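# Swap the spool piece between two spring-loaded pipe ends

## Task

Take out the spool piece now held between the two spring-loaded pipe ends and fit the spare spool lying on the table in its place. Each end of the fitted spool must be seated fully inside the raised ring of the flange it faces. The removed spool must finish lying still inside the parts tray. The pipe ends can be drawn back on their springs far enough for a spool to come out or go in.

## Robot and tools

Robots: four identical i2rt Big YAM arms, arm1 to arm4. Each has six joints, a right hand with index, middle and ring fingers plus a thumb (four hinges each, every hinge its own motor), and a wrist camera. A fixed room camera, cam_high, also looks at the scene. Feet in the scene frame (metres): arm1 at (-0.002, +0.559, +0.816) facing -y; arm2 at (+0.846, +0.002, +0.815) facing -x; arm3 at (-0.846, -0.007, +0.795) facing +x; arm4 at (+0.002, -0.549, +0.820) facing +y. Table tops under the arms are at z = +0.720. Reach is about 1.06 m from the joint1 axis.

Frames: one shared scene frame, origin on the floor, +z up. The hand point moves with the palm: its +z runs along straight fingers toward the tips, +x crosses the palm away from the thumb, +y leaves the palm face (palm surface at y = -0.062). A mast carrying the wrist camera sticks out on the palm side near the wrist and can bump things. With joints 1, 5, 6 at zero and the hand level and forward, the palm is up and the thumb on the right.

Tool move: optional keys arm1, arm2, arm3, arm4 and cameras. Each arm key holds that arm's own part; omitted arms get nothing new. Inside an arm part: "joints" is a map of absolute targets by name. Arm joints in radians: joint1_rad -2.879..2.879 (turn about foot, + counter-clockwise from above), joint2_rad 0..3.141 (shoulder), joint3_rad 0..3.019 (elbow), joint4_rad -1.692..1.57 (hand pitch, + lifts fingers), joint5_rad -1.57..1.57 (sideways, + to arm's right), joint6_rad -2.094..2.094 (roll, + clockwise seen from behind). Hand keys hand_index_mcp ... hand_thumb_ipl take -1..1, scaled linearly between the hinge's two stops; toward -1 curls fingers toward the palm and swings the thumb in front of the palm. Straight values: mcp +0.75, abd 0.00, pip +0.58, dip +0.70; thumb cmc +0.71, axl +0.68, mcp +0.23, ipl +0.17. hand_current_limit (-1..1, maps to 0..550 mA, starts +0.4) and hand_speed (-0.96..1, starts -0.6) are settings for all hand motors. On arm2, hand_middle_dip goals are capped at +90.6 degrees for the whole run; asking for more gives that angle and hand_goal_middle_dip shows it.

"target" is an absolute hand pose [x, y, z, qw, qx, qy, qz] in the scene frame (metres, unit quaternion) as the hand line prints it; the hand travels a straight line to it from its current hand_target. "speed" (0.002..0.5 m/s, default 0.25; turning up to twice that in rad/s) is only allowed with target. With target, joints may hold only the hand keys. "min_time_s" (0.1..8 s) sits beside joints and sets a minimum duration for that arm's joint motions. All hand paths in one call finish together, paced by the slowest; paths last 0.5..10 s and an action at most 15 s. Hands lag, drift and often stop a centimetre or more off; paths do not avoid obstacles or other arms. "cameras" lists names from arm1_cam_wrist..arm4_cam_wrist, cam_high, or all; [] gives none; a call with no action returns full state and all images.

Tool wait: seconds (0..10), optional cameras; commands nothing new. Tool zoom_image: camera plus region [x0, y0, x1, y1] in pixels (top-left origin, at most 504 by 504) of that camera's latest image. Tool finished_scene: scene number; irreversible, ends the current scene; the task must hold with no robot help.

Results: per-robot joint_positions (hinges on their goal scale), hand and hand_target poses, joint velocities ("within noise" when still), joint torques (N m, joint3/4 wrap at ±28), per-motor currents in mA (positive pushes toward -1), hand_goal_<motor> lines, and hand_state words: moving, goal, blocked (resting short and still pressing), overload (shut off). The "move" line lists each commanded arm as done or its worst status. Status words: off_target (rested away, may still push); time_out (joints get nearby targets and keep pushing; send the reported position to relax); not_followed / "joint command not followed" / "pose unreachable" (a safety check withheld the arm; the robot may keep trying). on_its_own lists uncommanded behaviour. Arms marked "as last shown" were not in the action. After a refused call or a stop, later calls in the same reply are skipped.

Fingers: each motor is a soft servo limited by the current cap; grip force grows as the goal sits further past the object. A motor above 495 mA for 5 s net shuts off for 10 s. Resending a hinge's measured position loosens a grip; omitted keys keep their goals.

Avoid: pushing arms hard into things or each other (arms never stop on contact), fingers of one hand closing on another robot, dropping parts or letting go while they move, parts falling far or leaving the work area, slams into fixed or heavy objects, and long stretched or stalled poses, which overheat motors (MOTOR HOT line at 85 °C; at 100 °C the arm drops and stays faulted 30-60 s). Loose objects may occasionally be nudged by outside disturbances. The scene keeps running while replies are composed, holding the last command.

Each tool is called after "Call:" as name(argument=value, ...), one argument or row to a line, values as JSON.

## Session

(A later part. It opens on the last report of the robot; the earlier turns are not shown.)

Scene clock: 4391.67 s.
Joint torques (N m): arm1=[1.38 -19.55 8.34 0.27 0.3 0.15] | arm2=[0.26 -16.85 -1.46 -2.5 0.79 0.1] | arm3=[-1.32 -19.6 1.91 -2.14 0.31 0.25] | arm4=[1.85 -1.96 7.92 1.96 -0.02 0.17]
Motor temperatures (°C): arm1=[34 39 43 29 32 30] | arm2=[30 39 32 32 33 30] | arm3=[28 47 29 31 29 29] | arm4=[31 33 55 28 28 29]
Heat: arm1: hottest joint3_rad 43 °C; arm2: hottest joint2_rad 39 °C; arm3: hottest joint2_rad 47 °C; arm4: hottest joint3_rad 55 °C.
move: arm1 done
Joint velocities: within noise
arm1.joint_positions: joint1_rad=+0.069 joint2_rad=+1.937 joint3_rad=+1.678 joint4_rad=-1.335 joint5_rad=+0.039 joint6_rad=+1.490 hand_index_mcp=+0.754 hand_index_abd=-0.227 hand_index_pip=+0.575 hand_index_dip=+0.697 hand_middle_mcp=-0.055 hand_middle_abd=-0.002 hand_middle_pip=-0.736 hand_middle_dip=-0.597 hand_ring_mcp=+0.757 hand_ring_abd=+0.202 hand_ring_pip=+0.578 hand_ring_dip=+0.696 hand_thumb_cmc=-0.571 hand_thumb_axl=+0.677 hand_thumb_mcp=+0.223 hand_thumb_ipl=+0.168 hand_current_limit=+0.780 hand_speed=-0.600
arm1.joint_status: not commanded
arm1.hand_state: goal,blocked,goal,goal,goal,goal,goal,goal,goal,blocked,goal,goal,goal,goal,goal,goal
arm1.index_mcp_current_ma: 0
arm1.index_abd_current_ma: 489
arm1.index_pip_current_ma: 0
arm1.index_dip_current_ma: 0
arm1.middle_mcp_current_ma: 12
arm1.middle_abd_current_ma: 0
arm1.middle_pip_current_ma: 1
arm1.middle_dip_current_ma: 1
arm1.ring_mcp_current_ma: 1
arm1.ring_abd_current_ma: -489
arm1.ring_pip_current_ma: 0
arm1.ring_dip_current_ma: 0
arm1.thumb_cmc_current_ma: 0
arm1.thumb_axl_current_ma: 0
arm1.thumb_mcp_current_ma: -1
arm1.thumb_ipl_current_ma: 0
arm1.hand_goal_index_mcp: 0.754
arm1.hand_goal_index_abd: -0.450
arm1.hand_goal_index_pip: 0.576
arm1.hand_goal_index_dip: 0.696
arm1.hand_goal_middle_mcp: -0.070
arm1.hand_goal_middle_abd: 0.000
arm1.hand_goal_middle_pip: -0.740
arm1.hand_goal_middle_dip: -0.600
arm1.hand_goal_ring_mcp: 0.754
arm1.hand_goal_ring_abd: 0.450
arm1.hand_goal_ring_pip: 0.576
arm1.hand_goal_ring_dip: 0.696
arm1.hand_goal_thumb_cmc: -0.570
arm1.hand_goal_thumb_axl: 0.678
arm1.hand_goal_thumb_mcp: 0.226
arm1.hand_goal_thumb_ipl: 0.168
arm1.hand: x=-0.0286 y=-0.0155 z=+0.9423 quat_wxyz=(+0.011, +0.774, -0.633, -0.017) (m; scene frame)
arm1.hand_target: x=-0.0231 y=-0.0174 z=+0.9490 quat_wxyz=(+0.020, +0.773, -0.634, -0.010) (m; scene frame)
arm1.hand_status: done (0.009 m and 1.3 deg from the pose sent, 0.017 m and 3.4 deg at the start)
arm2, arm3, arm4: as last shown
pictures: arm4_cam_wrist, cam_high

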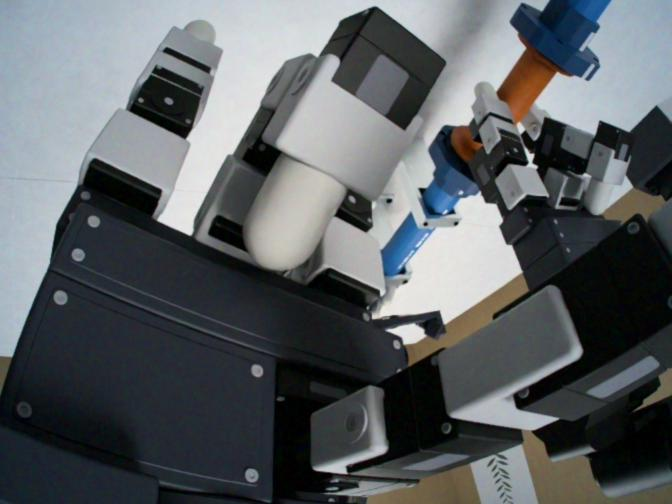

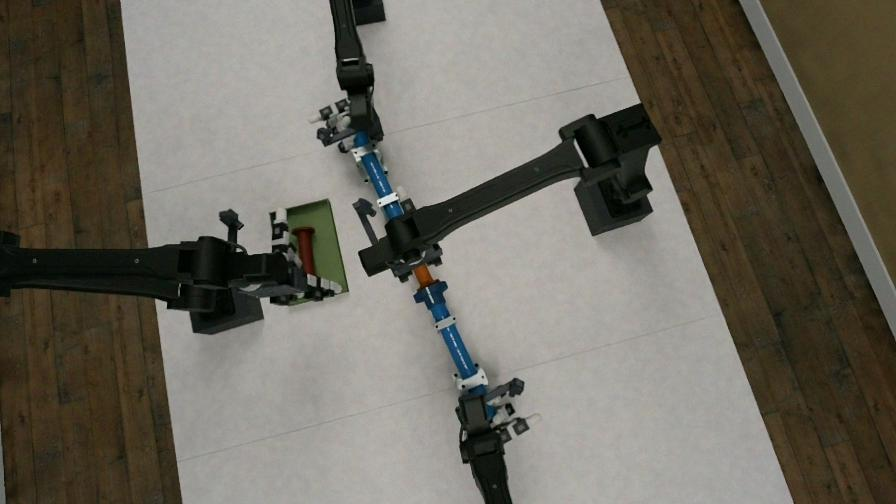

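Call:
move(
  arm2={"target": [0.505, 0.109, 0.79, 0, -0.0811, 0.9967, 0], "speed": 0.02},
  arm3={"target": [-0.402, -0.154, 0.789, 0, 0.9967, 0.0811, 0], "speed": 0.02},
  cameras=["arm4_cam_wrist", "cam_high"],
)

Call:
zoom_image(
  camera="arm4_cam_wrist",
  region=[400, 0, 672, 200],
)

Call:
zoom_image(
  camera="cam_high",
  region=[400, 255, 460, 315],
)

Scene clock: 4438.87 s.
Joint torques (N m): arm1=[1.44 -19.49 8.29 0.2 0.31 0.15] | arm2=[1.32 -12.86 2.86 -2.89 0.94 0.24] | arm3=[-0.15 -16.79 5.56 -2.61 0.46 0.36] | arm4=[1.79 -1.85 7.91 1.94 -0.02 0.18]
Motor temperatures (°C): arm1=[34 39 44 29 32 30] | arm2=[30 39 32 32 33 30] | arm3=[28 47 29 31 29 29] | arm4=[31 33 53 28 28 29]
Heat: arm1: hottest joint3_rad 44 °C; arm2: hottest joint2_rad 39 °C; arm3: hottest joint2_rad 47 °C; arm4: hottest joint3_rad 53 °C.
move: arm2 off_target; arm3 off_target
Joint velocities: within noise
arm1, arm4: as last shown
arm2.joint_positions: joint1_rad=-0.012 joint2_rad=+1.619 joint3_rad=+0.780 joint4_rad=-0.628 joint5_rad=-0.006 joint6_rad=+1.331 hand_index_mcp=-0.438 hand_index_abd=-0.001 hand_index_pip=-0.038 hand_index_dip=-0.320 hand_middle_mcp=-0.509 hand_middle_abd=+0.014 hand_middle_pip=-0.258 hand_middle_dip=-0.305 hand_ring_mcp=-0.424 hand_ring_abd=+0.011 hand_ring_pip=-0.263 hand_ring_dip=-0.297 hand_thumb_cmc=-0.571 hand_thumb_axl=+0.683 hand_thumb_mcp=+0.240 hand_thumb_ipl=+0.166 hand_current_limit=+0.750 hand_speed=-0.600
arm2.joint_status: not commanded
arm2.hand_state: goal,goal,blocked,blocked,blocked,goal,blocked,blocked,blocked,goal,blocked,blocked,goal,goal,goal,goal
arm2.index_mcp_current_ma: 18
arm2.index_abd_current_ma: 0
arm2.index_pip_current_ma: -80
arm2.index_dip_current_ma: -34
arm2.middle_mcp_current_ma: 297
arm2.middle_abd_current_ma: 18
arm2.middle_pip_current_ma: 481
arm2.middle_dip_current_ma: 481
arm2.ring_mcp_current_ma: 481
arm2.ring_abd_current_ma: 13
arm2.ring_pip_current_ma: 481
arm2.ring_dip_current_ma: 481
arm2.thumb_cmc_current_ma: 0
arm2.thumb_axl_current_ma: 6
arm2.thumb_mcp_current_ma: 29
arm2.thumb_ipl_current_ma: -2
arm2.hand_goal_index_mcp: -0.450
arm2.hand_goal_index_abd: 0.000
arm2.hand_goal_index_pip: 0.000
arm2.hand_goal_index_dip: -0.300
arm2.hand_goal_middle_mcp: -0.600
arm2.hand_goal_middle_abd: 0.000
arm2.hand_goal_middle_pip: -0.500
arm2.hand_goal_middle_dip: -0.500
arm2.hand_goal_ring_mcp: -0.600
arm2.hand_goal_ring_abd: 0.000
arm2.hand_goal_ring_pip: -0.500
arm2.hand_goal_ring_dip: -0.500
arm2.hand_goal_thumb_cmc: -0.570
arm2.hand_goal_thumb_axl: 0.678
arm2.hand_goal_thumb_mcp: 0.226
arm2.hand_goal_thumb_ipl: 0.168
arm2.hand: x=+0.4630 y=+0.1059 z=+0.7913 quat_wxyz=(-0.055, -0.098, +0.994, +0.001) (m; scene frame)
arm2.hand_target: x=+0.5027 y=+0.1091 z=+0.7894 quat_wxyz=(-0.001, -0.082, +0.997, +0.001) (m; scene frame)
arm2.hand_status: off_target (0.042 m and 6.6 deg from the pose sent, 0.032 m and 6.5 deg at the start)
arm3.joint_positions: joint1_rad=-0.074 joint2_rad=+1.809 joint3_rad=+1.097 joint4_rad=-0.792 joint5_rad=-0.008 joint6_rad=+1.239 hand_index_mcp=-0.400 hand_index_abd=-0.001 hand_index_pip=+0.007 hand_index_dip=-0.297 hand_middle_mcp=-0.518 hand_middle_abd=+0.009 hand_middle_pip=-0.215 hand_middle_dip=-0.383 hand_ring_mcp=-0.468 hand_ring_abd=+0.005 hand_ring_pip=-0.219 hand_ring_dip=-0.329 hand_thumb_cmc=-0.570 hand_thumb_axl=+0.677 hand_thumb_mcp=+0.223 hand_thumb_ipl=+0.168 hand_current_limit=+0.750 hand_speed=-0.600
arm3.joint_status: not commanded
arm3.hand_state: blocked,goal,goal,goal,blocked,goal,blocked,blocked,blocked,goal,blocked,blocked,goal,goal,goal,goal
arm3.index_mcp_current_ma: 84
arm3.index_abd_current_ma: -2
arm3.index_pip_current_ma: 24
arm3.index_dip_current_ma: 9
arm3.middle_mcp_current_ma: 383
arm3.middle_abd_current_ma: 29
arm3.middle_pip_current_ma: 481
arm3.middle_dip_current_ma: 481
arm3.ring_mcp_current_ma: 481
arm3.ring_abd_current_ma: 15
arm3.ring_pip_current_ma: 481
arm3.ring_dip_current_ma: 481
arm3.thumb_cmc_current_ma: 0
arm3.thumb_axl_current_ma: -2
arm3.thumb_mcp_current_ma: -14
arm3.thumb_ipl_current_ma: -1
arm3.hand_goal_index_mcp: -0.420
arm3.hand_goal_index_abd: 0.000
arm3.hand_goal_index_pip: 0.000
arm3.hand_goal_index_dip: -0.300
arm3.hand_goal_middle_mcp: -0.600
arm3.hand_goal_middle_abd: 0.000
arm3.hand_goal_middle_pip: -0.500
arm3.hand_goal_middle_dip: -0.500
arm3.hand_goal_ring_mcp: -0.600
arm3.hand_goal_ring_abd: 0.000
arm3.hand_goal_ring_pip: -0.500
arm3.hand_goal_ring_dip: -0.500
arm3.hand_goal_thumb_cmc: -0.570
arm3.hand_goal_thumb_axl: 0.678
arm3.hand_goal_thumb_mcp: 0.226
arm3.hand_goal_thumb_ipl: 0.168
arm3.hand: x=-0.3718 y=-0.1549 z=+0.7877 quat_wxyz=(+0.008, +0.994, +0.103, +0.039) (m; scene frame)
arm3.hand_target: x=-0.4008 y=-0.1541 z=+0.7889 quat_wxyz=(+0.001, +0.997, +0.082, +0.000) (m; scene frame)
arm3.hand_status: off_target (0.030 m and 5.2 deg from the pose sent, 0.026 m and 5.1 deg at the start)
pictures: arm4_cam_wrist, cam_high

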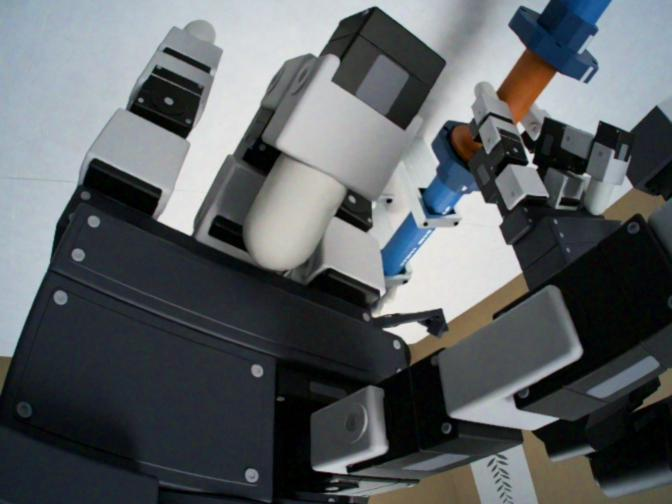

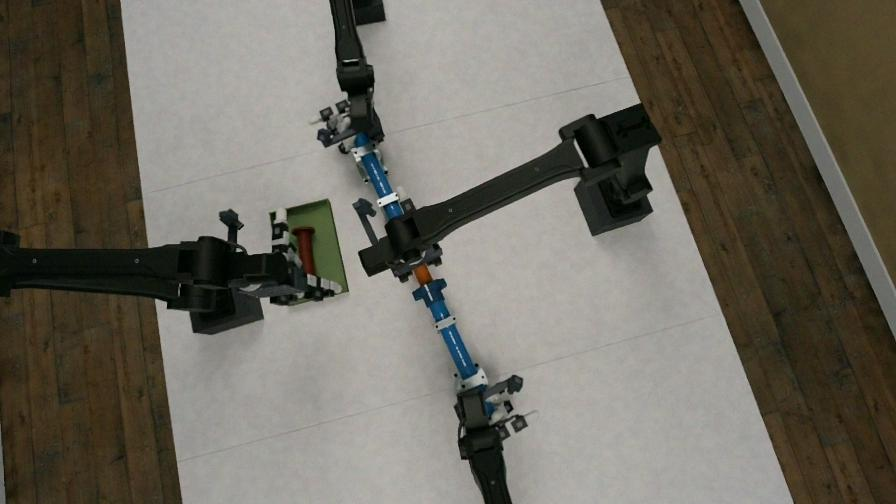

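Scaled by 1.853 from the camera's 672x504 image, which has a finer 960x720 frame.

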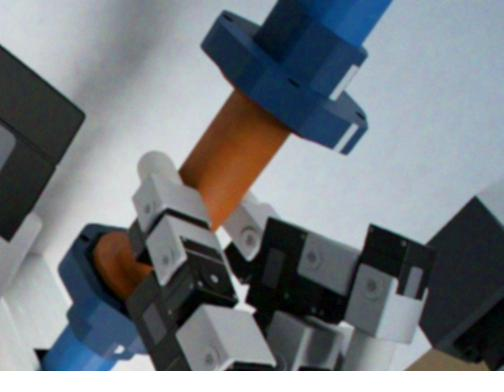

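Scaled by 8.400 from the camera's 896x504 image, which has a finer 1280x720 frame.

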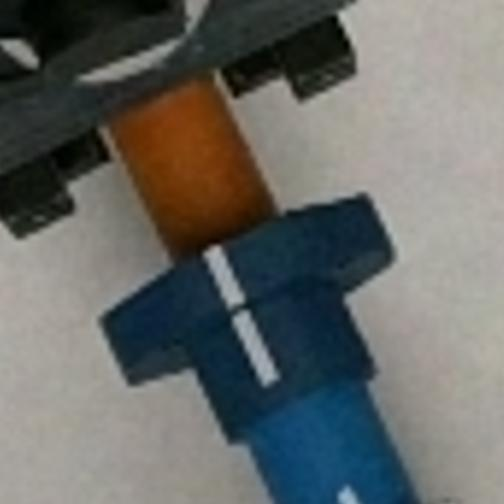

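Call:
zoom_image(
  camera="arm4_cam_wrist",
  region=[490, 0, 620, 110],
)

Call:
zoom_image(
  camera="arm4_cam_wrist",
  region=[415, 105, 515, 205],
)

Scaled by 3.877 from the camera's 672x504 image, which has a finer 960x720 frame.

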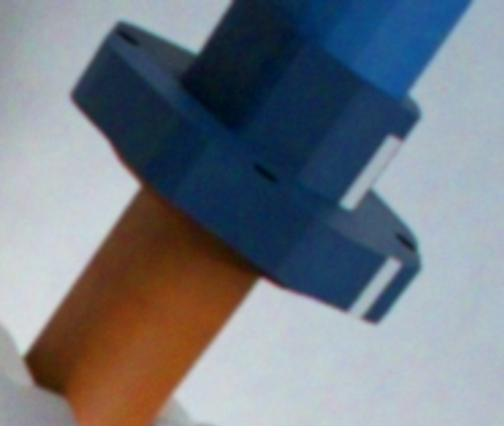

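Scaled by 5.040 from the camera's 672x504 image, which has a finer 960x720 frame.

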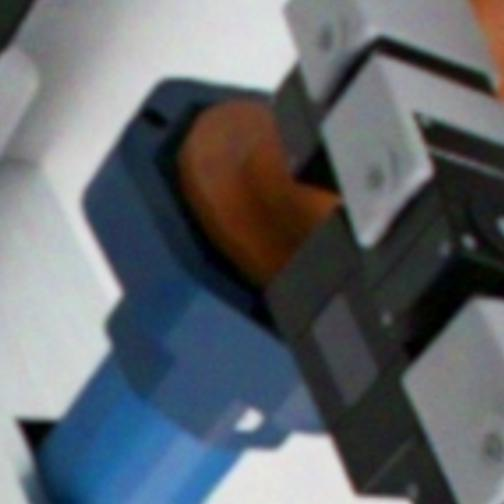

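Call:
move(
  arm2={"target": [0.475, 0.1035, 0.791, 0, -0.0811, 0.9967, 0], "speed": 0.02},
  arm3={"target": [-0.38, -0.149, 0.789, 0, 0.9967, 0.0811, 0], "speed": 0.02},
  cameras=["arm4_cam_wrist", "cam_high"],
)

Call:
zoom_image(
  camera="arm4_cam_wrist",
  region=[490, 0, 620, 110],
)

Call:
zoom_image(
  camera="arm4_cam_wrist",
  region=[415, 105, 515, 205],
)

Call:
zoom_image(
  camera="cam_high",
  region=[400, 255, 460, 315],
)

Scene clock: 4460.87 s.
Joint torques (N m): arm1=[1.08 -19.49 8.43 0.18 0.17 0.12] | arm2=[2.02 -11.11 5.56 -1.57 0.68 0.09] | arm3=[1.03 -15.38 7.79 -1.88 0.43 0.31] | arm4=[1.79 -2.02 7.91 1.95 -0.01 0.18]
Motor temperatures (°C): arm1=[34 39 44 29 32 30] | arm2=[30 40 33 32 33 30] | arm3=[28 47 30 31 29 29] | arm4=[31 33 53 28 28 29]
Heat: arm1: hottest joint3_rad 44 °C; arm2: hottest joint2_rad 40 °C; arm3: hottest joint2_rad 47 °C; arm4: hottest joint3_rad 53 °C.
move: arm2 off_target; arm3 off_target
Joint velocities: within noise
arm1, arm4: as last shown
arm1.joint_positions: joint1_rad=+0.070 joint2_rad=+1.937 joint3_rad=+1.677 joint4_rad=-1.335 joint5_rad=+0.043 joint6_rad=+1.493 hand_index_mcp=+0.754 hand_index_abd=-0.227 hand_index_pip=+0.576 hand_index_dip=+0.697 hand_middle_mcp=-0.055 hand_middle_abd=-0.002 hand_middle_pip=-0.736 hand_middle_dip=-0.597 hand_ring_mcp=+0.754 hand_ring_abd=+0.202 hand_ring_pip=+0.578 hand_ring_dip=+0.696 hand_thumb_cmc=-0.571 hand_thumb_axl=+0.677 hand_thumb_mcp=+0.223 hand_thumb_ipl=+0.168 hand_current_limit=+0.780 hand_speed=-0.600
arm1.ring_mcp_current_ma: 0
arm1.hand: x=-0.0288 y=-0.0147 z=+0.9420 quat_wxyz=(+0.012, +0.773, -0.634, -0.019) (m; scene frame)
arm2.joint_positions: joint1_rad=-0.006 joint2_rad=+1.650 joint3_rad=+0.826 joint4_rad=-0.692 joint5_rad=-0.001 joint6_rad=+1.366 hand_index_mcp=-0.438 hand_index_abd=-0.001 hand_index_pip=-0.038 hand_index_dip=-0.320 hand_middle_mcp=-0.509 hand_middle_abd=+0.014 hand_middle_pip=-0.258 hand_middle_dip=-0.317 hand_ring_mcp=-0.452 hand_ring_abd=-0.013 hand_ring_pip=-0.263 hand_ring_dip=-0.301 hand_thumb_cmc=-0.571 hand_thumb_axl=+0.683 hand_thumb_mcp=+0.240 hand_thumb_ipl=+0.166 hand_current_limit=+0.750 hand_speed=-0.600
arm2.joint_status: not commanded
arm2.hand_state: goal,goal,blocked,blocked,blocked,goal,blocked,blocked,blocked,goal,blocked,blocked,goal,goal,goal,goal
arm2.index_mcp_current_ma: 18
arm2.index_abd_current_ma: 0
arm2.index_pip_current_ma: -80
arm2.index_dip_current_ma: -34
arm2.middle_mcp_current_ma: 297
arm2.middle_abd_current_ma: 18
arm2.middle_pip_current_ma: 481
arm2.middle_dip_current_ma: 481
arm2.ring_mcp_current_ma: 481
arm2.ring_abd_current_ma: -15
arm2.ring_pip_current_ma: 481
arm2.ring_dip_current_ma: 481
arm2.thumb_cmc_current_ma: 0
arm2.thumb_axl_current_ma: 6
arm2.thumb_mcp_current_ma: 29
arm2.thumb_ipl_current_ma: -2
arm2.hand_goal_index_mcp: -0.450
arm2.hand_goal_index_abd: 0.000
arm2.hand_goal_index_pip: 0.000
arm2.hand_goal_index_dip: -0.300
arm2.hand_goal_middle_mcp: -0.600
arm2.hand_goal_middle_abd: 0.000
arm2.hand_goal_middle_pip: -0.500
arm2.hand_goal_middle_dip: -0.500
arm2.hand_goal_ring_mcp: -0.600
arm2.hand_goal_ring_abd: 0.000
arm2.hand_goal_ring_pip: -0.500
arm2.hand_goal_ring_dip: -0.500
arm2.hand_goal_thumb_cmc: -0.570
arm2.hand_goal_thumb_axl: 0.678
arm2.hand_goal_thumb_mcp: 0.226
arm2.hand_goal_thumb_ipl: 0.168
arm2.on_its_own: hand_ring_mcp moved -0.028 toward your old target -0.600
arm2.hand: x=+0.4617 y=+0.1044 z=+0.7921 quat_wxyz=(-0.031, -0.084, +0.996, +0.000) (m; scene frame)
arm2.hand_target: x=+0.4747 y=+0.1036 z=+0.7913 quat_wxyz=(-0.001, -0.081, +0.997, +0.000) (m; scene frame)
arm2.hand_status: off_target (0.013 m and 3.6 deg from the pose sent, 0.012 m and 6.7 deg at the start)
arm3.joint_positions: joint1_rad=-0.071 joint2_rad=+1.831 joint3_rad=+1.133 joint4_rad=-0.837 joint5_rad=-0.008 joint6_rad=+1.262 hand_index_mcp=-0.400 hand_index_abd=-0.001 hand_index_pip=+0.007 hand_index_dip=-0.297 hand_middle_mcp=-0.518 hand_middle_abd=+0.010 hand_middle_pip=-0.215 hand_middle_dip=-0.387 hand_ring_mcp=-0.485 hand_ring_abd=-0.010 hand_ring_pip=-0.219 hand_ring_dip=-0.338 hand_thumb_cmc=-0.570 hand_thumb_axl=+0.677 hand_thumb_mcp=+0.223 hand_thumb_ipl=+0.168 hand_current_limit=+0.750 hand_speed=-0.600
arm3.joint_status: not commanded
arm3.hand_state: blocked,goal,goal,goal,blocked,goal,blocked,blocked,blocked,goal,blocked,blocked,goal,goal,goal,goal
arm3.index_mcp_current_ma: 84
arm3.index_abd_current_ma: -2
arm3.index_pip_current_ma: 24
arm3.index_dip_current_ma: 9
arm3.middle_mcp_current_ma: 383
arm3.middle_abd_current_ma: 31
arm3.middle_pip_current_ma: 481
arm3.middle_dip_current_ma: 481
arm3.ring_mcp_current_ma: 481
arm3.ring_abd_current_ma: -32
arm3.ring_pip_current_ma: 481
arm3.ring_dip_current_ma: 481
arm3.thumb_cmc_current_ma: 0
arm3.thumb_axl_current_ma: -2
arm3.thumb_mcp_current_ma: -14
arm3.thumb_ipl_current_ma: -1
arm3.hand_goal_index_mcp: -0.420
arm3.hand_goal_index_abd: 0.000
arm3.hand_goal_index_pip: 0.000
arm3.hand_goal_index_dip: -0.300
arm3.hand_goal_middle_mcp: -0.600
arm3.hand_goal_middle_abd: 0.000
arm3.hand_goal_middle_pip: -0.500
arm3.hand_goal_middle_dip: -0.500
arm3.hand_goal_ring_mcp: -0.600
arm3.hand_goal_ring_abd: 0.000
arm3.hand_goal_ring_pip: -0.500
arm3.hand_goal_ring_dip: -0.500
arm3.hand_goal_thumb_cmc: -0.570
arm3.hand_goal_thumb_axl: 0.678
arm3.hand_goal_thumb_mcp: 0.226
arm3.hand_goal_thumb_ipl: 0.168
arm3.hand: x=-0.3700 y=-0.1534 z=+0.7876 quat_wxyz=(+0.004, +0.995, +0.093, +0.024) (m; scene frame)
arm3.hand_target: x=-0.3799 y=-0.1491 z=+0.7892 quat_wxyz=(+0.001, +0.997, +0.081, +0.001) (m; scene frame)
arm3.hand_status: off_target (0.011 m and 3.1 deg from the pose sent, 0.010 m and 5.2 deg at the start)
pictures: arm4_cam_wrist, cam_high

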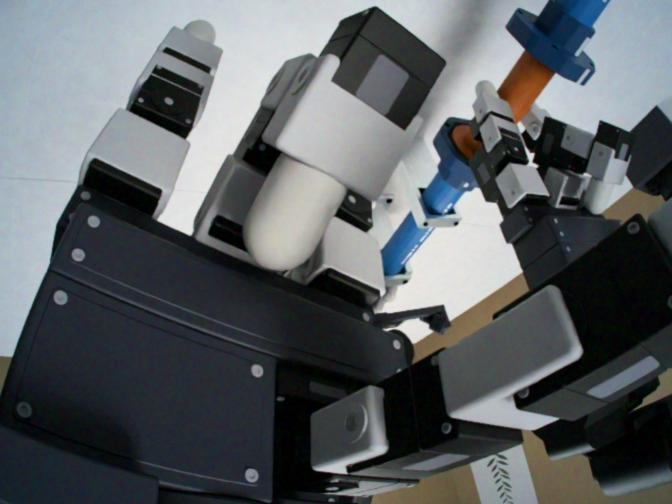

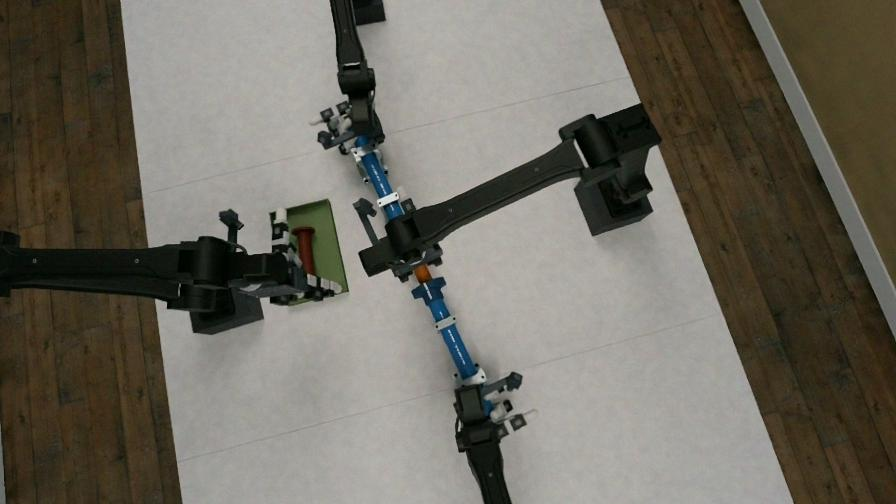

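Scaled by 3.877 from the camera's 672x504 image, which has a finer 960x720 frame.

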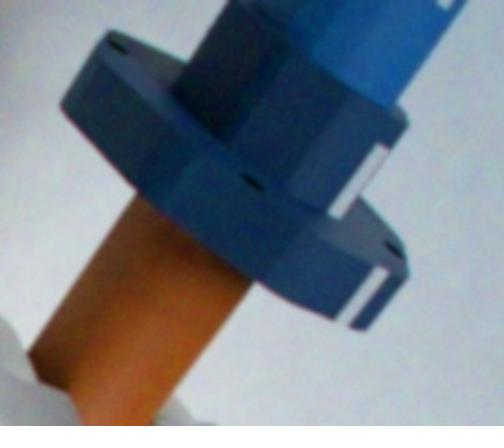

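Scaled by 5.040 from the camera's 672x504 image, which has a finer 960x720 frame.

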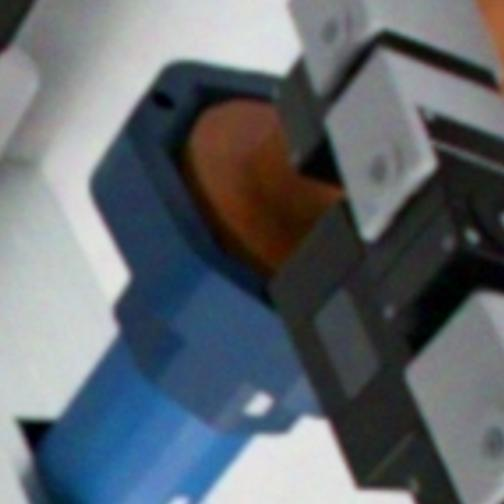

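Scaled by 8.400 from the camera's 896x504 image, which has a finer 1280x720 frame.

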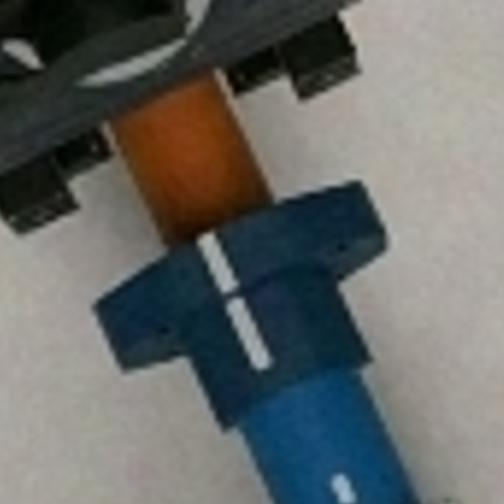

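Call:
move(
  arm2={"target": [0.45, 0.099, 0.791, 0, -0.0811, 0.9967, 0], "speed": 0.02},
  arm3={"target": [-0.36, -0.1457, 0.789, 0, 0.9967, 0.0811, 0], "speed": 0.02},
  cameras=["arm4_cam_wrist", "cam_high"],
)

Call:
zoom_image(
  camera="arm4_cam_wrist",
  region=[490, 0, 620, 110],
)

Call:
zoom_image(
  camera="arm4_cam_wrist",
  region=[415, 105, 515, 205],
)

Call:
zoom_image(
  camera="cam_high",
  region=[400, 255, 460, 315],
)

Scene clock: 4480.73 s.
Joint torques (N m): arm1=[1.14 -19.78 8.5 0.23 0.16 0.11] | arm2=[2.67 -9.29 8.21 -0.23 0.5 0.09] | arm3=[1.67 -13.63 10.11 -0.72 0.39 0.34] | arm4=[1.79 -1.96 7.94 1.96 -0.01 0.18]
Motor temperatures (°C): arm1=[34 40 43 29 32 30] | arm2=[30 39 34 32 33 30] | arm3=[28 46 31 31 29 29] | arm4=[31 33 52 28 28 29]
Heat: arm1: hottest joint3_rad 43 °C; arm2: hottest joint2_rad 39 °C; arm3: hottest joint2_rad 46 °C; arm4: hottest joint3_rad 52 °C.
move: arm2 off_target; arm3 off_target
Joint velocities: within noise
arm1, arm4: as last shown
arm1.index_abd_current_ma: 490
arm1.hand: x=-0.0288 y=-0.0148 z=+0.9420 quat_wxyz=(+0.012, +0.773, -0.634, -0.018) (m; scene frame)
arm1.hand_target: x=-0.0231 y=-0.0175 z=+0.9490 quat_wxyz=(+0.020, +0.773, -0.634, -0.010) (m; scene frame)
arm2.joint_positions: joint1_rad=-0.001 joint2_rad=+1.672 joint3_rad=+0.863 joint4_rad=-0.754 joint5_rad=+0.003 joint6_rad=+1.380 hand_index_mcp=-0.438 hand_index_abd=-0.001 hand_index_pip=-0.038 hand_index_dip=-0.320 hand_middle_mcp=-0.497 hand_middle_abd=+0.028 hand_middle_pip=-0.264 hand_middle_dip=-0.321 hand_ring_mcp=-0.473 hand_ring_abd=+0.001 hand_ring_pip=-0.253 hand_ring_dip=-0.301 hand_thumb_cmc=-0.571 hand_thumb_axl=+0.683 hand_thumb_mcp=+0.240 hand_thumb_ipl=+0.166 hand_current_limit=+0.750 hand_speed=-0.600
arm2.joint_status: not commanded
arm2.hand_state: goal,goal,blocked,blocked,blocked,blocked,blocked,blocked,blocked,goal,blocked,blocked,goal,goal,goal,goal
arm2.index_mcp_current_ma: 18
arm2.index_abd_current_ma: 0
arm2.index_pip_current_ma: -80
arm2.index_dip_current_ma: -34
arm2.middle_mcp_current_ma: 351
arm2.middle_abd_current_ma: 45
arm2.middle_pip_current_ma: 481
arm2.middle_dip_current_ma: 481
arm2.ring_mcp_current_ma: 468
arm2.ring_abd_current_ma: 0
arm2.ring_pip_current_ma: 481
arm2.ring_dip_current_ma: 481
arm2.thumb_cmc_current_ma: 0
arm2.thumb_axl_current_ma: 6
arm2.thumb_mcp_current_ma: 29
arm2.thumb_ipl_current_ma: -2
arm2.hand_goal_index_mcp: -0.450
arm2.hand_goal_index_abd: 0.000
arm2.hand_goal_index_pip: 0.000
arm2.hand_goal_index_dip: -0.300
arm2.hand_goal_middle_mcp: -0.600
arm2.hand_goal_middle_abd: 0.000
arm2.hand_goal_middle_pip: -0.500
arm2.hand_goal_middle_dip: -0.500
arm2.hand_goal_ring_mcp: -0.600
arm2.hand_goal_ring_abd: 0.000
arm2.hand_goal_ring_pip: -0.500
arm2.hand_goal_ring_dip: -0.500
arm2.hand_goal_thumb_cmc: -0.570
arm2.hand_goal_thumb_axl: 0.678
arm2.hand_goal_thumb_mcp: 0.226
arm2.hand_goal_thumb_ipl: 0.168
arm2.on_its_own: hand_ring_mcp moved -0.021 toward your old target -0.600
arm2.hand: x=+0.4620 y=+0.1030 z=+0.7937 quat_wxyz=(-0.007, -0.079, +0.997, -0.001) (m; scene frame)
arm2.hand_target: x=+0.4504 y=+0.0989 z=+0.7910 quat_wxyz=(-0.001, -0.081, +0.997, +0.000) (m; scene frame)
arm2.hand_status: off_target (0.013 m and 0.8 deg from the pose sent, 0.013 m and 3.6 deg at the start)
arm3.joint_positions: joint1_rad=-0.067 joint2_rad=+1.848 joint3_rad=+1.165 joint4_rad=-0.894 joint5_rad=-0.008 joint6_rad=+1.272 hand_index_mcp=-0.400 hand_index_abd=-0.001 hand_index_pip=+0.007 hand_index_dip=-0.297 hand_middle_mcp=-0.505 hand_middle_abd=+0.026 hand_middle_pip=-0.215 hand_middle_dip=-0.404 hand_ring_mcp=-0.498 hand_ring_abd=+0.000 hand_ring_pip=-0.215 hand_ring_dip=-0.339 hand_thumb_cmc=-0.570 hand_thumb_axl=+0.677 hand_thumb_mcp=+0.223 hand_thumb_ipl=+0.168 hand_current_limit=+0.750 hand_speed=-0.600
arm3.joint_status: not commanded
arm3.hand_state: blocked,goal,goal,goal,blocked,blocked,blocked,blocked,blocked,goal,blocked,blocked,goal,goal,goal,goal
arm3.index_mcp_current_ma: 84
arm3.index_abd_current_ma: -2
arm3.index_pip_current_ma: 24
arm3.index_dip_current_ma: 9
arm3.middle_mcp_current_ma: 453
arm3.middle_abd_current_ma: 89
arm3.middle_pip_current_ma: 481
arm3.middle_dip_current_ma: 433
arm3.ring_mcp_current_ma: 481
arm3.ring_abd_current_ma: -1
arm3.ring_pip_current_ma: 481
arm3.ring_dip_current_ma: 481
arm3.thumb_cmc_current_ma: 0
arm3.thumb_axl_current_ma: -2
arm3.thumb_mcp_current_ma: -14
arm3.thumb_ipl_current_ma: -1
arm3.hand_goal_index_mcp: -0.420
arm3.hand_goal_index_abd: 0.000
arm3.hand_goal_index_pip: 0.000
arm3.hand_goal_index_dip: -0.300
arm3.hand_goal_middle_mcp: -0.600
arm3.hand_goal_middle_abd: 0.000
arm3.hand_goal_middle_pip: -0.500
arm3.hand_goal_middle_dip: -0.500
arm3.hand_goal_ring_mcp: -0.600
arm3.hand_goal_ring_abd: 0.000
arm3.hand_goal_ring_pip: -0.500
arm3.hand_goal_ring_dip: -0.500
arm3.hand_goal_thumb_cmc: -0.570
arm3.hand_goal_thumb_axl: 0.678
arm3.hand_goal_thumb_mcp: 0.226
arm3.hand_goal_thumb_ipl: 0.168
arm3.hand: x=-0.3711 y=-0.1514 z=+0.7890 quat_wxyz=(-0.001, +0.996, +0.090, +0.003) (m; scene frame)
arm3.hand_target: x=-0.3603 y=-0.1455 z=+0.7891 quat_wxyz=(+0.000, +0.997, +0.082, +0.001) (m; scene frame)
arm3.hand_status: off_target (0.012 m and 1.1 deg from the pose sent, 0.013 m and 3.1 deg at the start)
pictures: arm4_cam_wrist, cam_high

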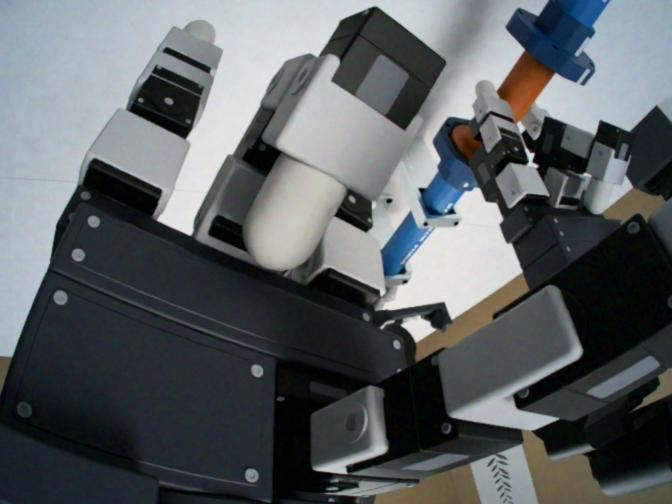

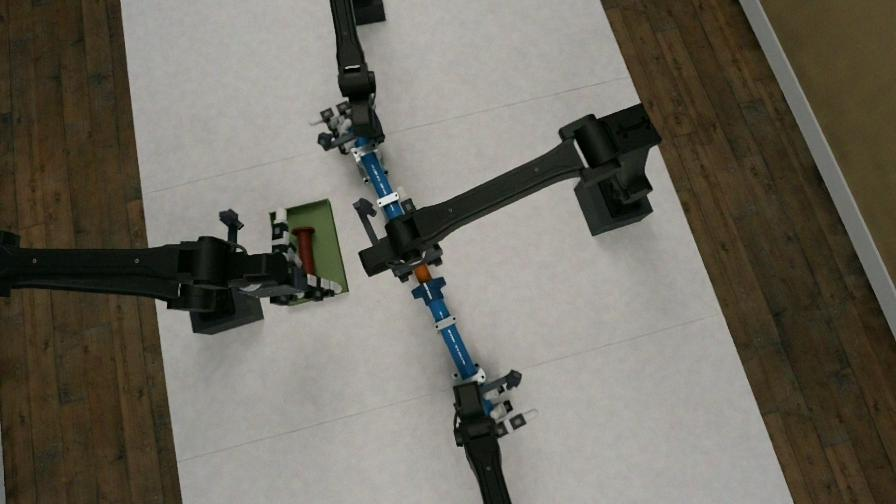

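Scaled by 3.877 from the camera's 672x504 image, which has a finer 960x720 frame.

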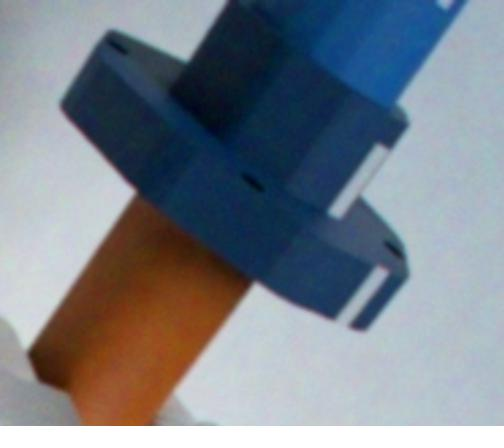

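Scaled by 5.040 from the camera's 672x504 image, which has a finer 960x720 frame.

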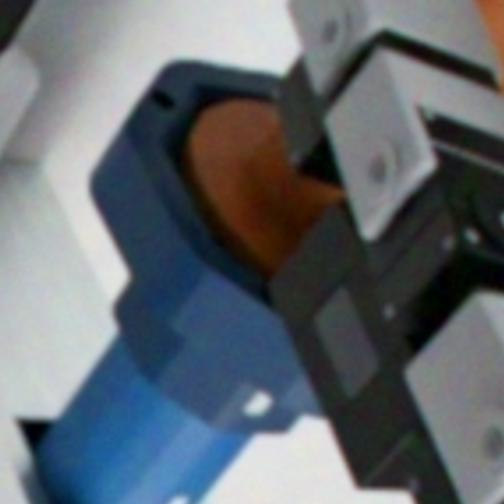

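Scaled by 8.400 from the camera's 896x504 image, which has a finer 1280x720 frame.

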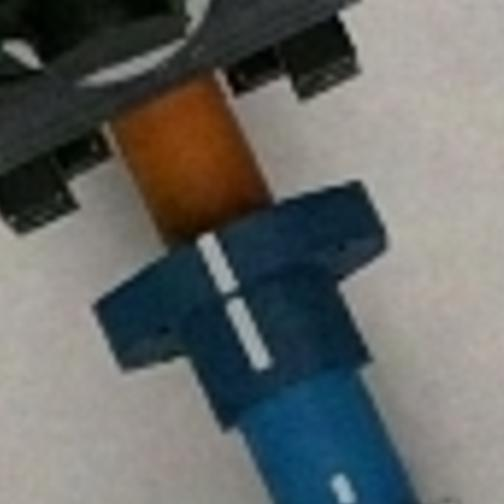

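Call:
move(
  arm1={"joints": {"hand_index_abd": 0.08, "hand_ring_abd": -0.08, "hand_current_limit": 0.4}},
  cameras=["arm4_cam_wrist", "cam_high"],
)

Call:
zoom_image(
  camera="arm4_cam_wrist",
  region=[400, 0, 672, 200],
)

Scene clock: 4490.17 s.
Joint torques (N m): arm1=[1.14 -19.66 8.53 0.24 0.18 0.12] | arm2=[3.02 -9.11 8.08 -0.2 0.47 0.09] | arm3=[1.61 -13.68 10.11 -0.7 0.4 0.33] | arm4=[1.79 -2.02 7.9 1.95 -0.01 0.18]
Motor temperatures (°C): arm1=[34 40 43 29 32 30] | arm2=[30 39 34 31 32 30] | arm3=[28 46 31 31 29 29] | arm4=[31 33 52 28 28 29]
Heat: arm1: hottest joint3_rad 43 °C; arm2: hottest joint2_rad 39 °C; arm3: hottest joint2_rad 46 °C; arm4: hottest joint3_rad 52 °C.
move: arm1 done
Joint velocities: within noise
arm1.joint_positions: joint1_rad=+0.070 joint2_rad=+1.937 joint3_rad=+1.677 joint4_rad=-1.335 joint5_rad=+0.043 joint6_rad=+1.493 hand_index_mcp=+0.754 hand_index_abd=+0.076 hand_index_pip=+0.576 hand_index_dip=+0.697 hand_middle_mcp=-0.055 hand_middle_abd=-0.002 hand_middle_pip=-0.736 hand_middle_dip=-0.597 hand_ring_mcp=+0.754 hand_ring_abd=-0.076 hand_ring_pip=+0.578 hand_ring_dip=+0.696 hand_thumb_cmc=-0.571 hand_thumb_axl=+0.677 hand_thumb_mcp=+0.223 hand_thumb_ipl=+0.168 hand_current_limit=+0.400 hand_speed=-0.600
arm1.joint_status: all done
arm1.hand_state: goal,goal,goal,goal,goal,goal,goal,goal,goal,goal,goal,goal,goal,goal,goal,goal
arm1.index_mcp_current_ma: 0
arm1.index_abd_current_ma: -1
arm1.index_pip_current_ma: 0
arm1.index_dip_current_ma: 0
arm1.middle_mcp_current_ma: 12
arm1.middle_abd_current_ma: 0
arm1.middle_pip_current_ma: 1
arm1.middle_dip_current_ma: 1
arm1.ring_mcp_current_ma: 0
arm1.ring_abd_current_ma: 1
arm1.ring_pip_current_ma: 0
arm1.ring_dip_current_ma: 0
arm1.thumb_cmc_current_ma: 0
arm1.thumb_axl_current_ma: 0
arm1.thumb_mcp_current_ma: -1
arm1.thumb_ipl_current_ma: 0
arm1.hand_goal_index_mcp: 0.754
arm1.hand_goal_index_abd: 0.080
arm1.hand_goal_index_pip: 0.576
arm1.hand_goal_index_dip: 0.696
arm1.hand_goal_middle_mcp: -0.070
arm1.hand_goal_middle_abd: 0.000
arm1.hand_goal_middle_pip: -0.740
arm1.hand_goal_middle_dip: -0.600
arm1.hand_goal_ring_mcp: 0.754
arm1.hand_goal_ring_abd: -0.080
arm1.hand_goal_ring_pip: 0.576
arm1.hand_goal_ring_dip: 0.696
arm1.hand_goal_thumb_cmc: -0.570
arm1.hand_goal_thumb_axl: 0.678
arm1.hand_goal_thumb_mcp: 0.226
arm1.hand_goal_thumb_ipl: 0.168
arm1.hand: x=-0.0288 y=-0.0149 z=+0.9420 quat_wxyz=(+0.012, +0.773, -0.634, -0.018) (m; scene frame)
arm1.hand_target: x=-0.0231 y=-0.0174 z=+0.9490 quat_wxyz=(+0.020, +0.773, -0.634, -0.010) (m; scene frame)
arm1.hand_status: not commanded
arm2.joint_positions: joint1_rad=-0.001 joint2_rad=+1.674 joint3_rad=+0.864 joint4_rad=-0.755 joint5_rad=+0.004 joint6_rad=+1.380 hand_index_mcp=-0.438 hand_index_abd=-0.001 hand_index_pip=-0.038 hand_index_dip=-0.320 hand_middle_mcp=-0.497 hand_middle_abd=+0.028 hand_middle_pip=-0.264 hand_middle_dip=-0.321 hand_ring_mcp=-0.473 hand_ring_abd=+0.001 hand_ring_pip=-0.252 hand_ring_dip=-0.301 hand_thumb_cmc=-0.571 hand_thumb_axl=+0.683 hand_thumb_mcp=+0.240 hand_thumb_ipl=+0.166 hand_current_limit=+0.750 hand_speed=-0.600
arm2.joint_status: not commanded
arm2.hand_state: goal,goal,blocked,blocked,blocked,blocked,blocked,blocked,blocked,goal,blocked,blocked,goal,goal,goal,goal
arm2.index_mcp_current_ma: 18
arm2.index_abd_current_ma: 0
arm2.index_pip_current_ma: -80
arm2.index_dip_current_ma: -34
arm2.middle_mcp_current_ma: 351
arm2.middle_abd_current_ma: 45
arm2.middle_pip_current_ma: 481
arm2.middle_dip_current_ma: 481
arm2.ring_mcp_current_ma: 467
arm2.ring_abd_current_ma: 0
arm2.ring_pip_current_ma: 481
arm2.ring_dip_current_ma: 481
arm2.thumb_cmc_current_ma: 0
arm2.thumb_axl_current_ma: 6
arm2.thumb_mcp_current_ma: 29
arm2.thumb_ipl_current_ma: -2
arm2.hand_goal_index_mcp: -0.450
arm2.hand_goal_index_abd: 0.000
arm2.hand_goal_index_pip: 0.000
arm2.hand_goal_index_dip: -0.300
arm2.hand_goal_middle_mcp: -0.600
arm2.hand_goal_middle_abd: 0.000
arm2.hand_goal_middle_pip: -0.500
arm2.hand_goal_middle_dip: -0.500
arm2.hand_goal_ring_mcp: -0.600
arm2.hand_goal_ring_abd: 0.000
arm2.hand_goal_ring_pip: -0.500
arm2.hand_goal_ring_dip: -0.500
arm2.hand_goal_thumb_cmc: -0.570
arm2.hand_goal_thumb_axl: 0.678
arm2.hand_goal_thumb_mcp: 0.226
arm2.hand_goal_thumb_ipl: 0.168
arm2.hand: x=+0.4617 y=+0.1030 z=+0.7936 quat_wxyz=(-0.006, -0.079, +0.997, -0.001) (m; scene frame)
arm2.hand_target: x=+0.4505 y=+0.0989 z=+0.7910 quat_wxyz=(+0.000, -0.081, +0.997, +0.000) (m; scene frame)
arm2.hand_status: not commanded
arm3, arm4: as last shown
arm3.joint_positions: joint1_rad=-0.067 joint2_rad=+1.848 joint3_rad=+1.165 joint4_rad=-0.894 joint5_rad=-0.008 joint6_rad=+1.272 hand_index_mcp=-0.400 hand_index_abd=-0.001 hand_index_pip=+0.007 hand_index_dip=-0.297 hand_middle_mcp=-0.505 hand_middle_abd=+0.026 hand_middle_pip=-0.215 hand_middle_dip=-0.404 hand_ring_mcp=-0.498 hand_ring_abd=+0.000 hand_ring_pip=-0.214 hand_ring_dip=-0.339 hand_thumb_cmc=-0.570 hand_thumb_axl=+0.677 hand_thumb_mcp=+0.223 hand_thumb_ipl=+0.168 hand_current_limit=+0.750 hand_speed=-0.600
arm3.middle_mcp_current_ma: 454
arm3.middle_dip_current_ma: 429
arm3.ring_abd_current_ma: 0
arm3.hand: x=-0.3712 y=-0.1514 z=+0.7888 quat_wxyz=(-0.001, +0.996, +0.090, +0.003) (m; scene frame)
pictures: arm4_cam_wrist, cam_high

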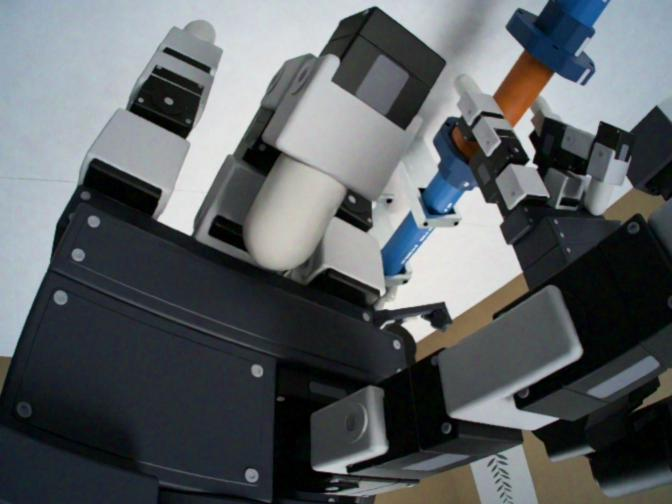

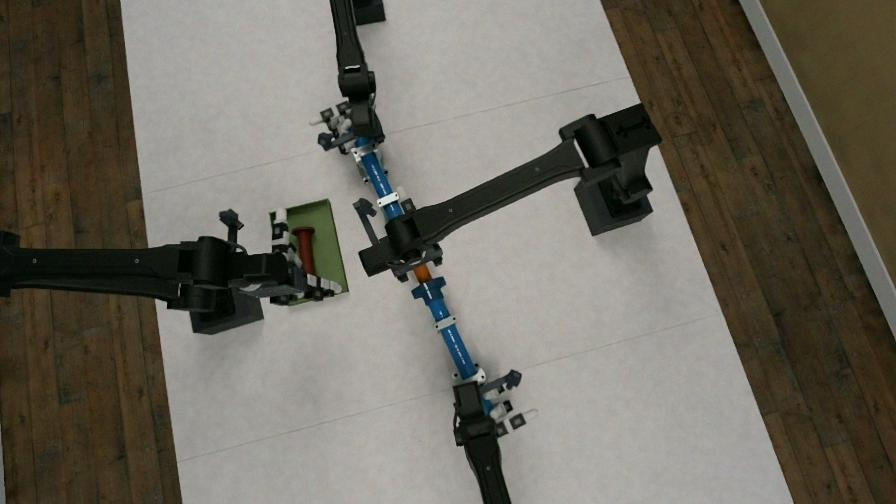

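Scaled by 1.853 from the camera's 672x504 image, which has a finer 960x720 frame.

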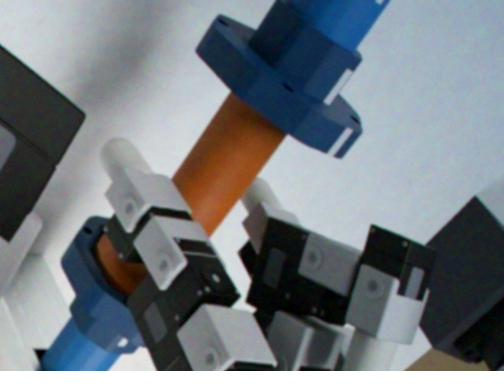

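Call:
move(
  arm1={"target": [-0.0240, -0.030, 0.985, 0.036, 0.7731, -0.6338, 0.0076], "speed": 0.05},
)

Call:
move(
  arm1={"target": [-0.0240, -0.031, 1.08, 0.036, 0.7731, -0.6338, 0.0076], "speed": 0.06},
  cameras=["arm4_cam_wrist", "cam_high"],
)

Call:
zoom_image(
  camera="arm4_cam_wrist",
  region=[400, 0, 672, 200],
)

Scene clock: 4502.63 s.
Joint torques (N m): arm1=[0.79 -20.48 12.74 -0.58 0.1 0.07] | arm2=[2.73 -9.17 8.08 -0.2 0.48 0.09] | arm3=[1.61 -13.68 10.14 -0.7 0.39 0.33] | arm4=[1.73 -2.08 7.94 1.96 -0.02 0.17]
Motor temperatures (°C): arm1=[34 40 43 29 32 30] | arm2=[30 39 36 31 32 30] | arm3=[28 45 32 31 29 29] | arm4=[31 33 52 28 28 29]
Heat: arm1: hottest joint3_rad 43 °C; arm2: hottest joint2_rad 39 °C; arm3: hottest joint2_rad 45 °C; arm4: hottest joint3_rad 52 °C.
move: arm1 off_target
Joint velocities: within noise
arm1.joint_positions: joint1_rad=+0.070 joint2_rad=+1.928 joint3_rad=+1.692 joint4_rad=-1.355 joint5_rad=+0.043 joint6_rad=+1.493 hand_index_mcp=+0.754 hand_index_abd=+0.076 hand_index_pip=+0.576 hand_index_dip=+0.697 hand_middle_mcp=-0.055 hand_middle_abd=-0.002 hand_middle_pip=-0.736 hand_middle_dip=-0.597 hand_ring_mcp=+0.754 hand_ring_abd=-0.076 hand_ring_pip=+0.578 hand_ring_dip=+0.696 hand_thumb_cmc=-0.571 hand_thumb_axl=+0.677 hand_thumb_mcp=+0.223 hand_thumb_ipl=+0.168 hand_current_limit=+0.400 hand_speed=-0.600
arm1.joint_status: not commanded
arm1.hand_state: goal,goal,goal,goal,goal,goal,goal,goal,goal,goal,goal,goal,goal,goal,goal,goal
arm1.index_mcp_current_ma: 0
arm1.index_abd_current_ma: -1
arm1.index_pip_current_ma: 0
arm1.index_dip_current_ma: 0
arm1.middle_mcp_current_ma: 12
arm1.middle_abd_current_ma: 0
arm1.middle_pip_current_ma: 1
arm1.middle_dip_current_ma: 1
arm1.ring_mcp_current_ma: 0
arm1.ring_abd_current_ma: 1
arm1.ring_pip_current_ma: 0
arm1.ring_dip_current_ma: 0
arm1.thumb_cmc_current_ma: 0
arm1.thumb_axl_current_ma: 0
arm1.thumb_mcp_current_ma: -1
arm1.thumb_ipl_current_ma: 0
arm1.hand_goal_index_mcp: 0.754
arm1.hand_goal_index_abd: 0.080
arm1.hand_goal_index_pip: 0.576
arm1.hand_goal_index_dip: 0.696
arm1.hand_goal_middle_mcp: -0.070
arm1.hand_goal_middle_abd: 0.000
arm1.hand_goal_middle_pip: -0.740
arm1.hand_goal_middle_dip: -0.600
arm1.hand_goal_ring_mcp: 0.754
arm1.hand_goal_ring_abd: -0.080
arm1.hand_goal_ring_pip: 0.576
arm1.hand_goal_ring_dip: 0.696
arm1.hand_goal_thumb_cmc: -0.570
arm1.hand_goal_thumb_axl: 0.678
arm1.hand_goal_thumb_mcp: 0.226
arm1.hand_goal_thumb_ipl: 0.168
arm1.hand: x=-0.0287 y=-0.0151 z=+0.9527 quat_wxyz=(+0.013, +0.773, -0.634, -0.017) (m; scene frame)
arm1.hand_target: x=-0.0243 y=-0.0285 z=+0.9851 quat_wxyz=(+0.036, +0.773, -0.634, +0.008) (m; scene frame)
arm1.hand_status: off_target (0.036 m and 3.8 deg from the pose sent, 0.046 m and 4.1 deg at the start)
arm2, arm3, arm4: as last shown
pictures: none

Scene clock: 4504.93 s.
Joint torques (N m): arm1=[0.97 -19.78 13.19 -0.58 0.11 0.05] | arm2=[2.78 -9.41 8.09 -0.25 0.45 0.1] | arm3=[1.61 -13.68 10.11 -0.72 0.39 0.33] | arm4=[1.73 -2.08 7.92 1.95 -0.02 0.18]
Motor temperatures (°C): arm1=[34 40 43 29 32 30] | arm2=[30 39 36 31 32 30] | arm3=[28 45 32 31 29 29] | arm4=[31 33 52 28 28 29]
Heat: arm1: hottest joint3_rad 43 °C; arm2: hottest joint2_rad 39 °C; arm3: hottest joint2_rad 45 °C; arm4: hottest joint3_rad 52 °C.
move: arm1 off_target
Joint velocities: within noise
arm1.joint_positions: joint1_rad=+0.070 joint2_rad=+1.913 joint3_rad=+1.935 joint4_rad=-1.603 joint5_rad=+0.043 joint6_rad=+1.493 hand_index_mcp=+0.754 hand_index_abd=+0.076 hand_index_pip=+0.576 hand_index_dip=+0.697 hand_middle_mcp=-0.055 hand_middle_abd=-0.002 hand_middle_pip=-0.736 hand_middle_dip=-0.597 hand_ring_mcp=+0.754 hand_ring_abd=-0.076 hand_ring_pip=+0.578 hand_ring_dip=+0.696 hand_thumb_cmc=-0.571 hand_thumb_axl=+0.677 hand_thumb_mcp=+0.223 hand_thumb_ipl=+0.168 hand_current_limit=+0.400 hand_speed=-0.600
arm1.joint_status: not commanded
arm1.hand_state: goal,goal,goal,goal,goal,goal,goal,goal,goal,goal,goal,goal,goal,goal,goal,goal
arm1.index_mcp_current_ma: 0
arm1.index_abd_current_ma: -1
arm1.index_pip_current_ma: 0
arm1.index_dip_current_ma: 0
arm1.middle_mcp_current_ma: 12
arm1.middle_abd_current_ma: 0
arm1.middle_pip_current_ma: 1
arm1.middle_dip_current_ma: 1
arm1.ring_mcp_current_ma: 0
arm1.ring_abd_current_ma: 1
arm1.ring_pip_current_ma: 0
arm1.ring_dip_current_ma: 0
arm1.thumb_cmc_current_ma: 0
arm1.thumb_axl_current_ma: 0
arm1.thumb_mcp_current_ma: -1
arm1.thumb_ipl_current_ma: 0
arm1.hand_goal_index_mcp: 0.754
arm1.hand_goal_index_abd: 0.080
arm1.hand_goal_index_pip: 0.576
arm1.hand_goal_index_dip: 0.696
arm1.hand_goal_middle_mcp: -0.070
arm1.hand_goal_middle_abd: 0.000
arm1.hand_goal_middle_pip: -0.740
arm1.hand_goal_middle_dip: -0.600
arm1.hand_goal_ring_mcp: 0.754
arm1.hand_goal_ring_abd: -0.080
arm1.hand_goal_ring_pip: 0.576
arm1.hand_goal_ring_dip: 0.696
arm1.hand_goal_thumb_cmc: -0.570
arm1.hand_goal_thumb_axl: 0.678
arm1.hand_goal_thumb_mcp: 0.226
arm1.hand_goal_thumb_ipl: 0.168
arm1.hand: x=-0.0280 y=-0.0216 z=+1.0530 quat_wxyz=(+0.017, +0.773, -0.634, -0.013) (m; scene frame)
arm1.hand_target: x=-0.0242 y=-0.0297 z=+1.0799 quat_wxyz=(+0.036, +0.773, -0.634, +0.008) (m; scene frame)
arm1.hand_status: off_target (0.029 m and 3.3 deg from the pose sent, 0.128 m and 3.8 deg at the start)
arm2, arm3: as last shown
arm4.joint_positions: joint1_rad=-0.279 joint2_rad=+0.781 joint3_rad=+0.700 joint4_rad=-1.190 joint5_rad=+0.033 joint6_rad=-1.635 hand_index_mcp=+0.754 hand_index_abd=+0.077 hand_index_pip=+0.578 hand_index_dip=+0.699 hand_middle_mcp=-0.054 hand_middle_abd=-0.003 hand_middle_pip=-0.736 hand_middle_dip=-0.597 hand_ring_mcp=+0.753 hand_ring_abd=-0.078 hand_ring_pip=+0.574 hand_ring_dip=+0.694 hand_thumb_cmc=-0.570 hand_thumb_axl=+0.677 hand_thumb_mcp=+0.222 hand_thumb_ipl=+0.168 hand_current_limit=+0.400 hand_speed=-0.600
arm4.joint_status: not commanded
arm4.hand_state: goal,goal,goal,goal,goal,goal,goal,goal,goal,goal,goal,goal,goal,goal,goal,goal
arm4.index_mcp_current_ma: 0
arm4.index_abd_current_ma: -5
arm4.index_pip_current_ma: 6
arm4.index_dip_current_ma: 7
arm4.middle_mcp_current_ma: 52
arm4.middle_abd_current_ma: -6
arm4.middle_pip_current_ma: 9
arm4.middle_dip_current_ma: 6
arm4.ring_mcp_current_ma: -1
arm4.ring_abd_current_ma: 3
arm4.ring_pip_current_ma: -5
arm4.ring_dip_current_ma: -4
arm4.thumb_cmc_current_ma: 0
arm4.thumb_axl_current_ma: -2
arm4.thumb_mcp_current_ma: -13
arm4.thumb_ipl_current_ma: -1
arm4.hand_goal_index_mcp: 0.754
arm4.hand_goal_index_abd: 0.080
arm4.hand_goal_index_pip: 0.576
arm4.hand_goal_index_dip: 0.696
arm4.hand_goal_middle_mcp: -0.070
arm4.hand_goal_middle_abd: 0.000
arm4.hand_goal_middle_pip: -0.740
arm4.hand_goal_middle_dip: -0.600
arm4.hand_goal_ring_mcp: 0.754
arm4.hand_goal_ring_abd: -0.080
arm4.hand_goal_ring_pip: 0.576
arm4.hand_goal_ring_dip: 0.696
arm4.hand_goal_thumb_cmc: -0.570
arm4.hand_goal_thumb_axl: 0.678
arm4.hand_goal_thumb_mcp: 0.226
arm4.hand_goal_thumb_ipl: 0.168
arm4.hand: x=-0.0138 y=-0.2671 z=+1.0016 quat_wxyz=(+0.131, -0.636, +0.756, +0.078) (m; scene frame)
arm4.hand_target: x=-0.0150 y=-0.2651 z=+0.9999 quat_wxyz=(+0.134, -0.635, +0.756, +0.079) (m; scene frame)
arm4.hand_status: not commanded
pictures: arm4_cam_wrist, cam_high

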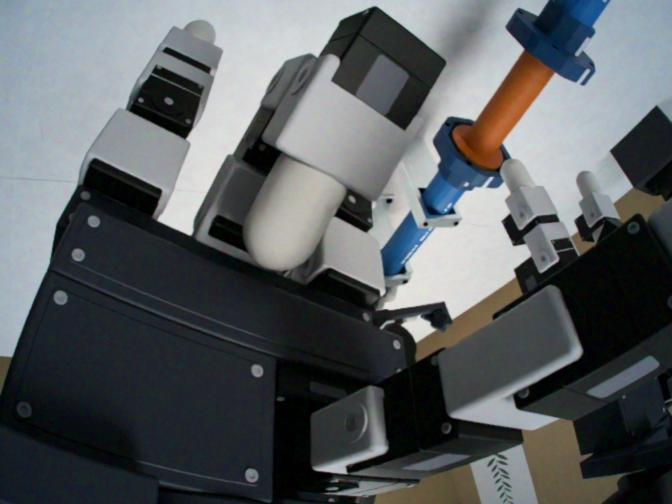

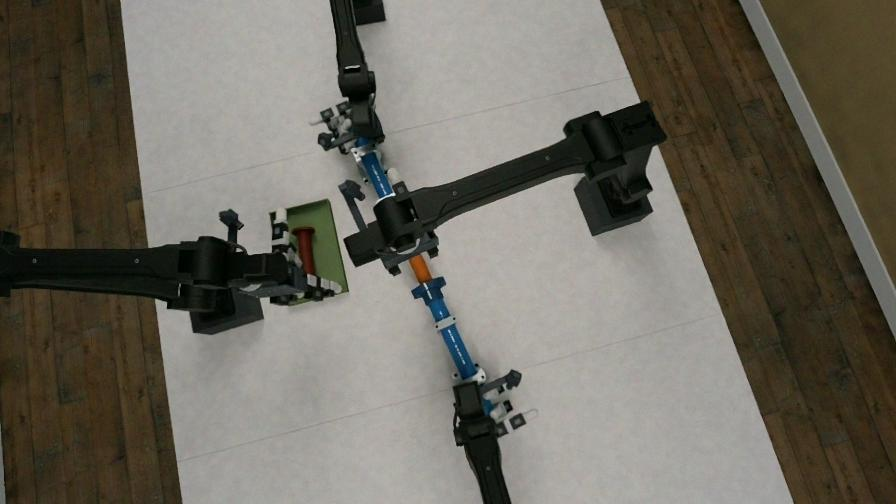

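Scaled by 1.853 from the camera's 672x504 image, which has a finer 960x720 frame.

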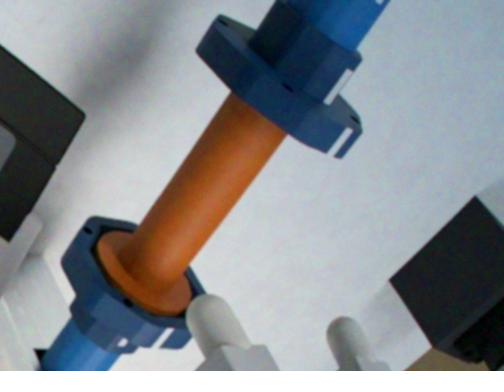

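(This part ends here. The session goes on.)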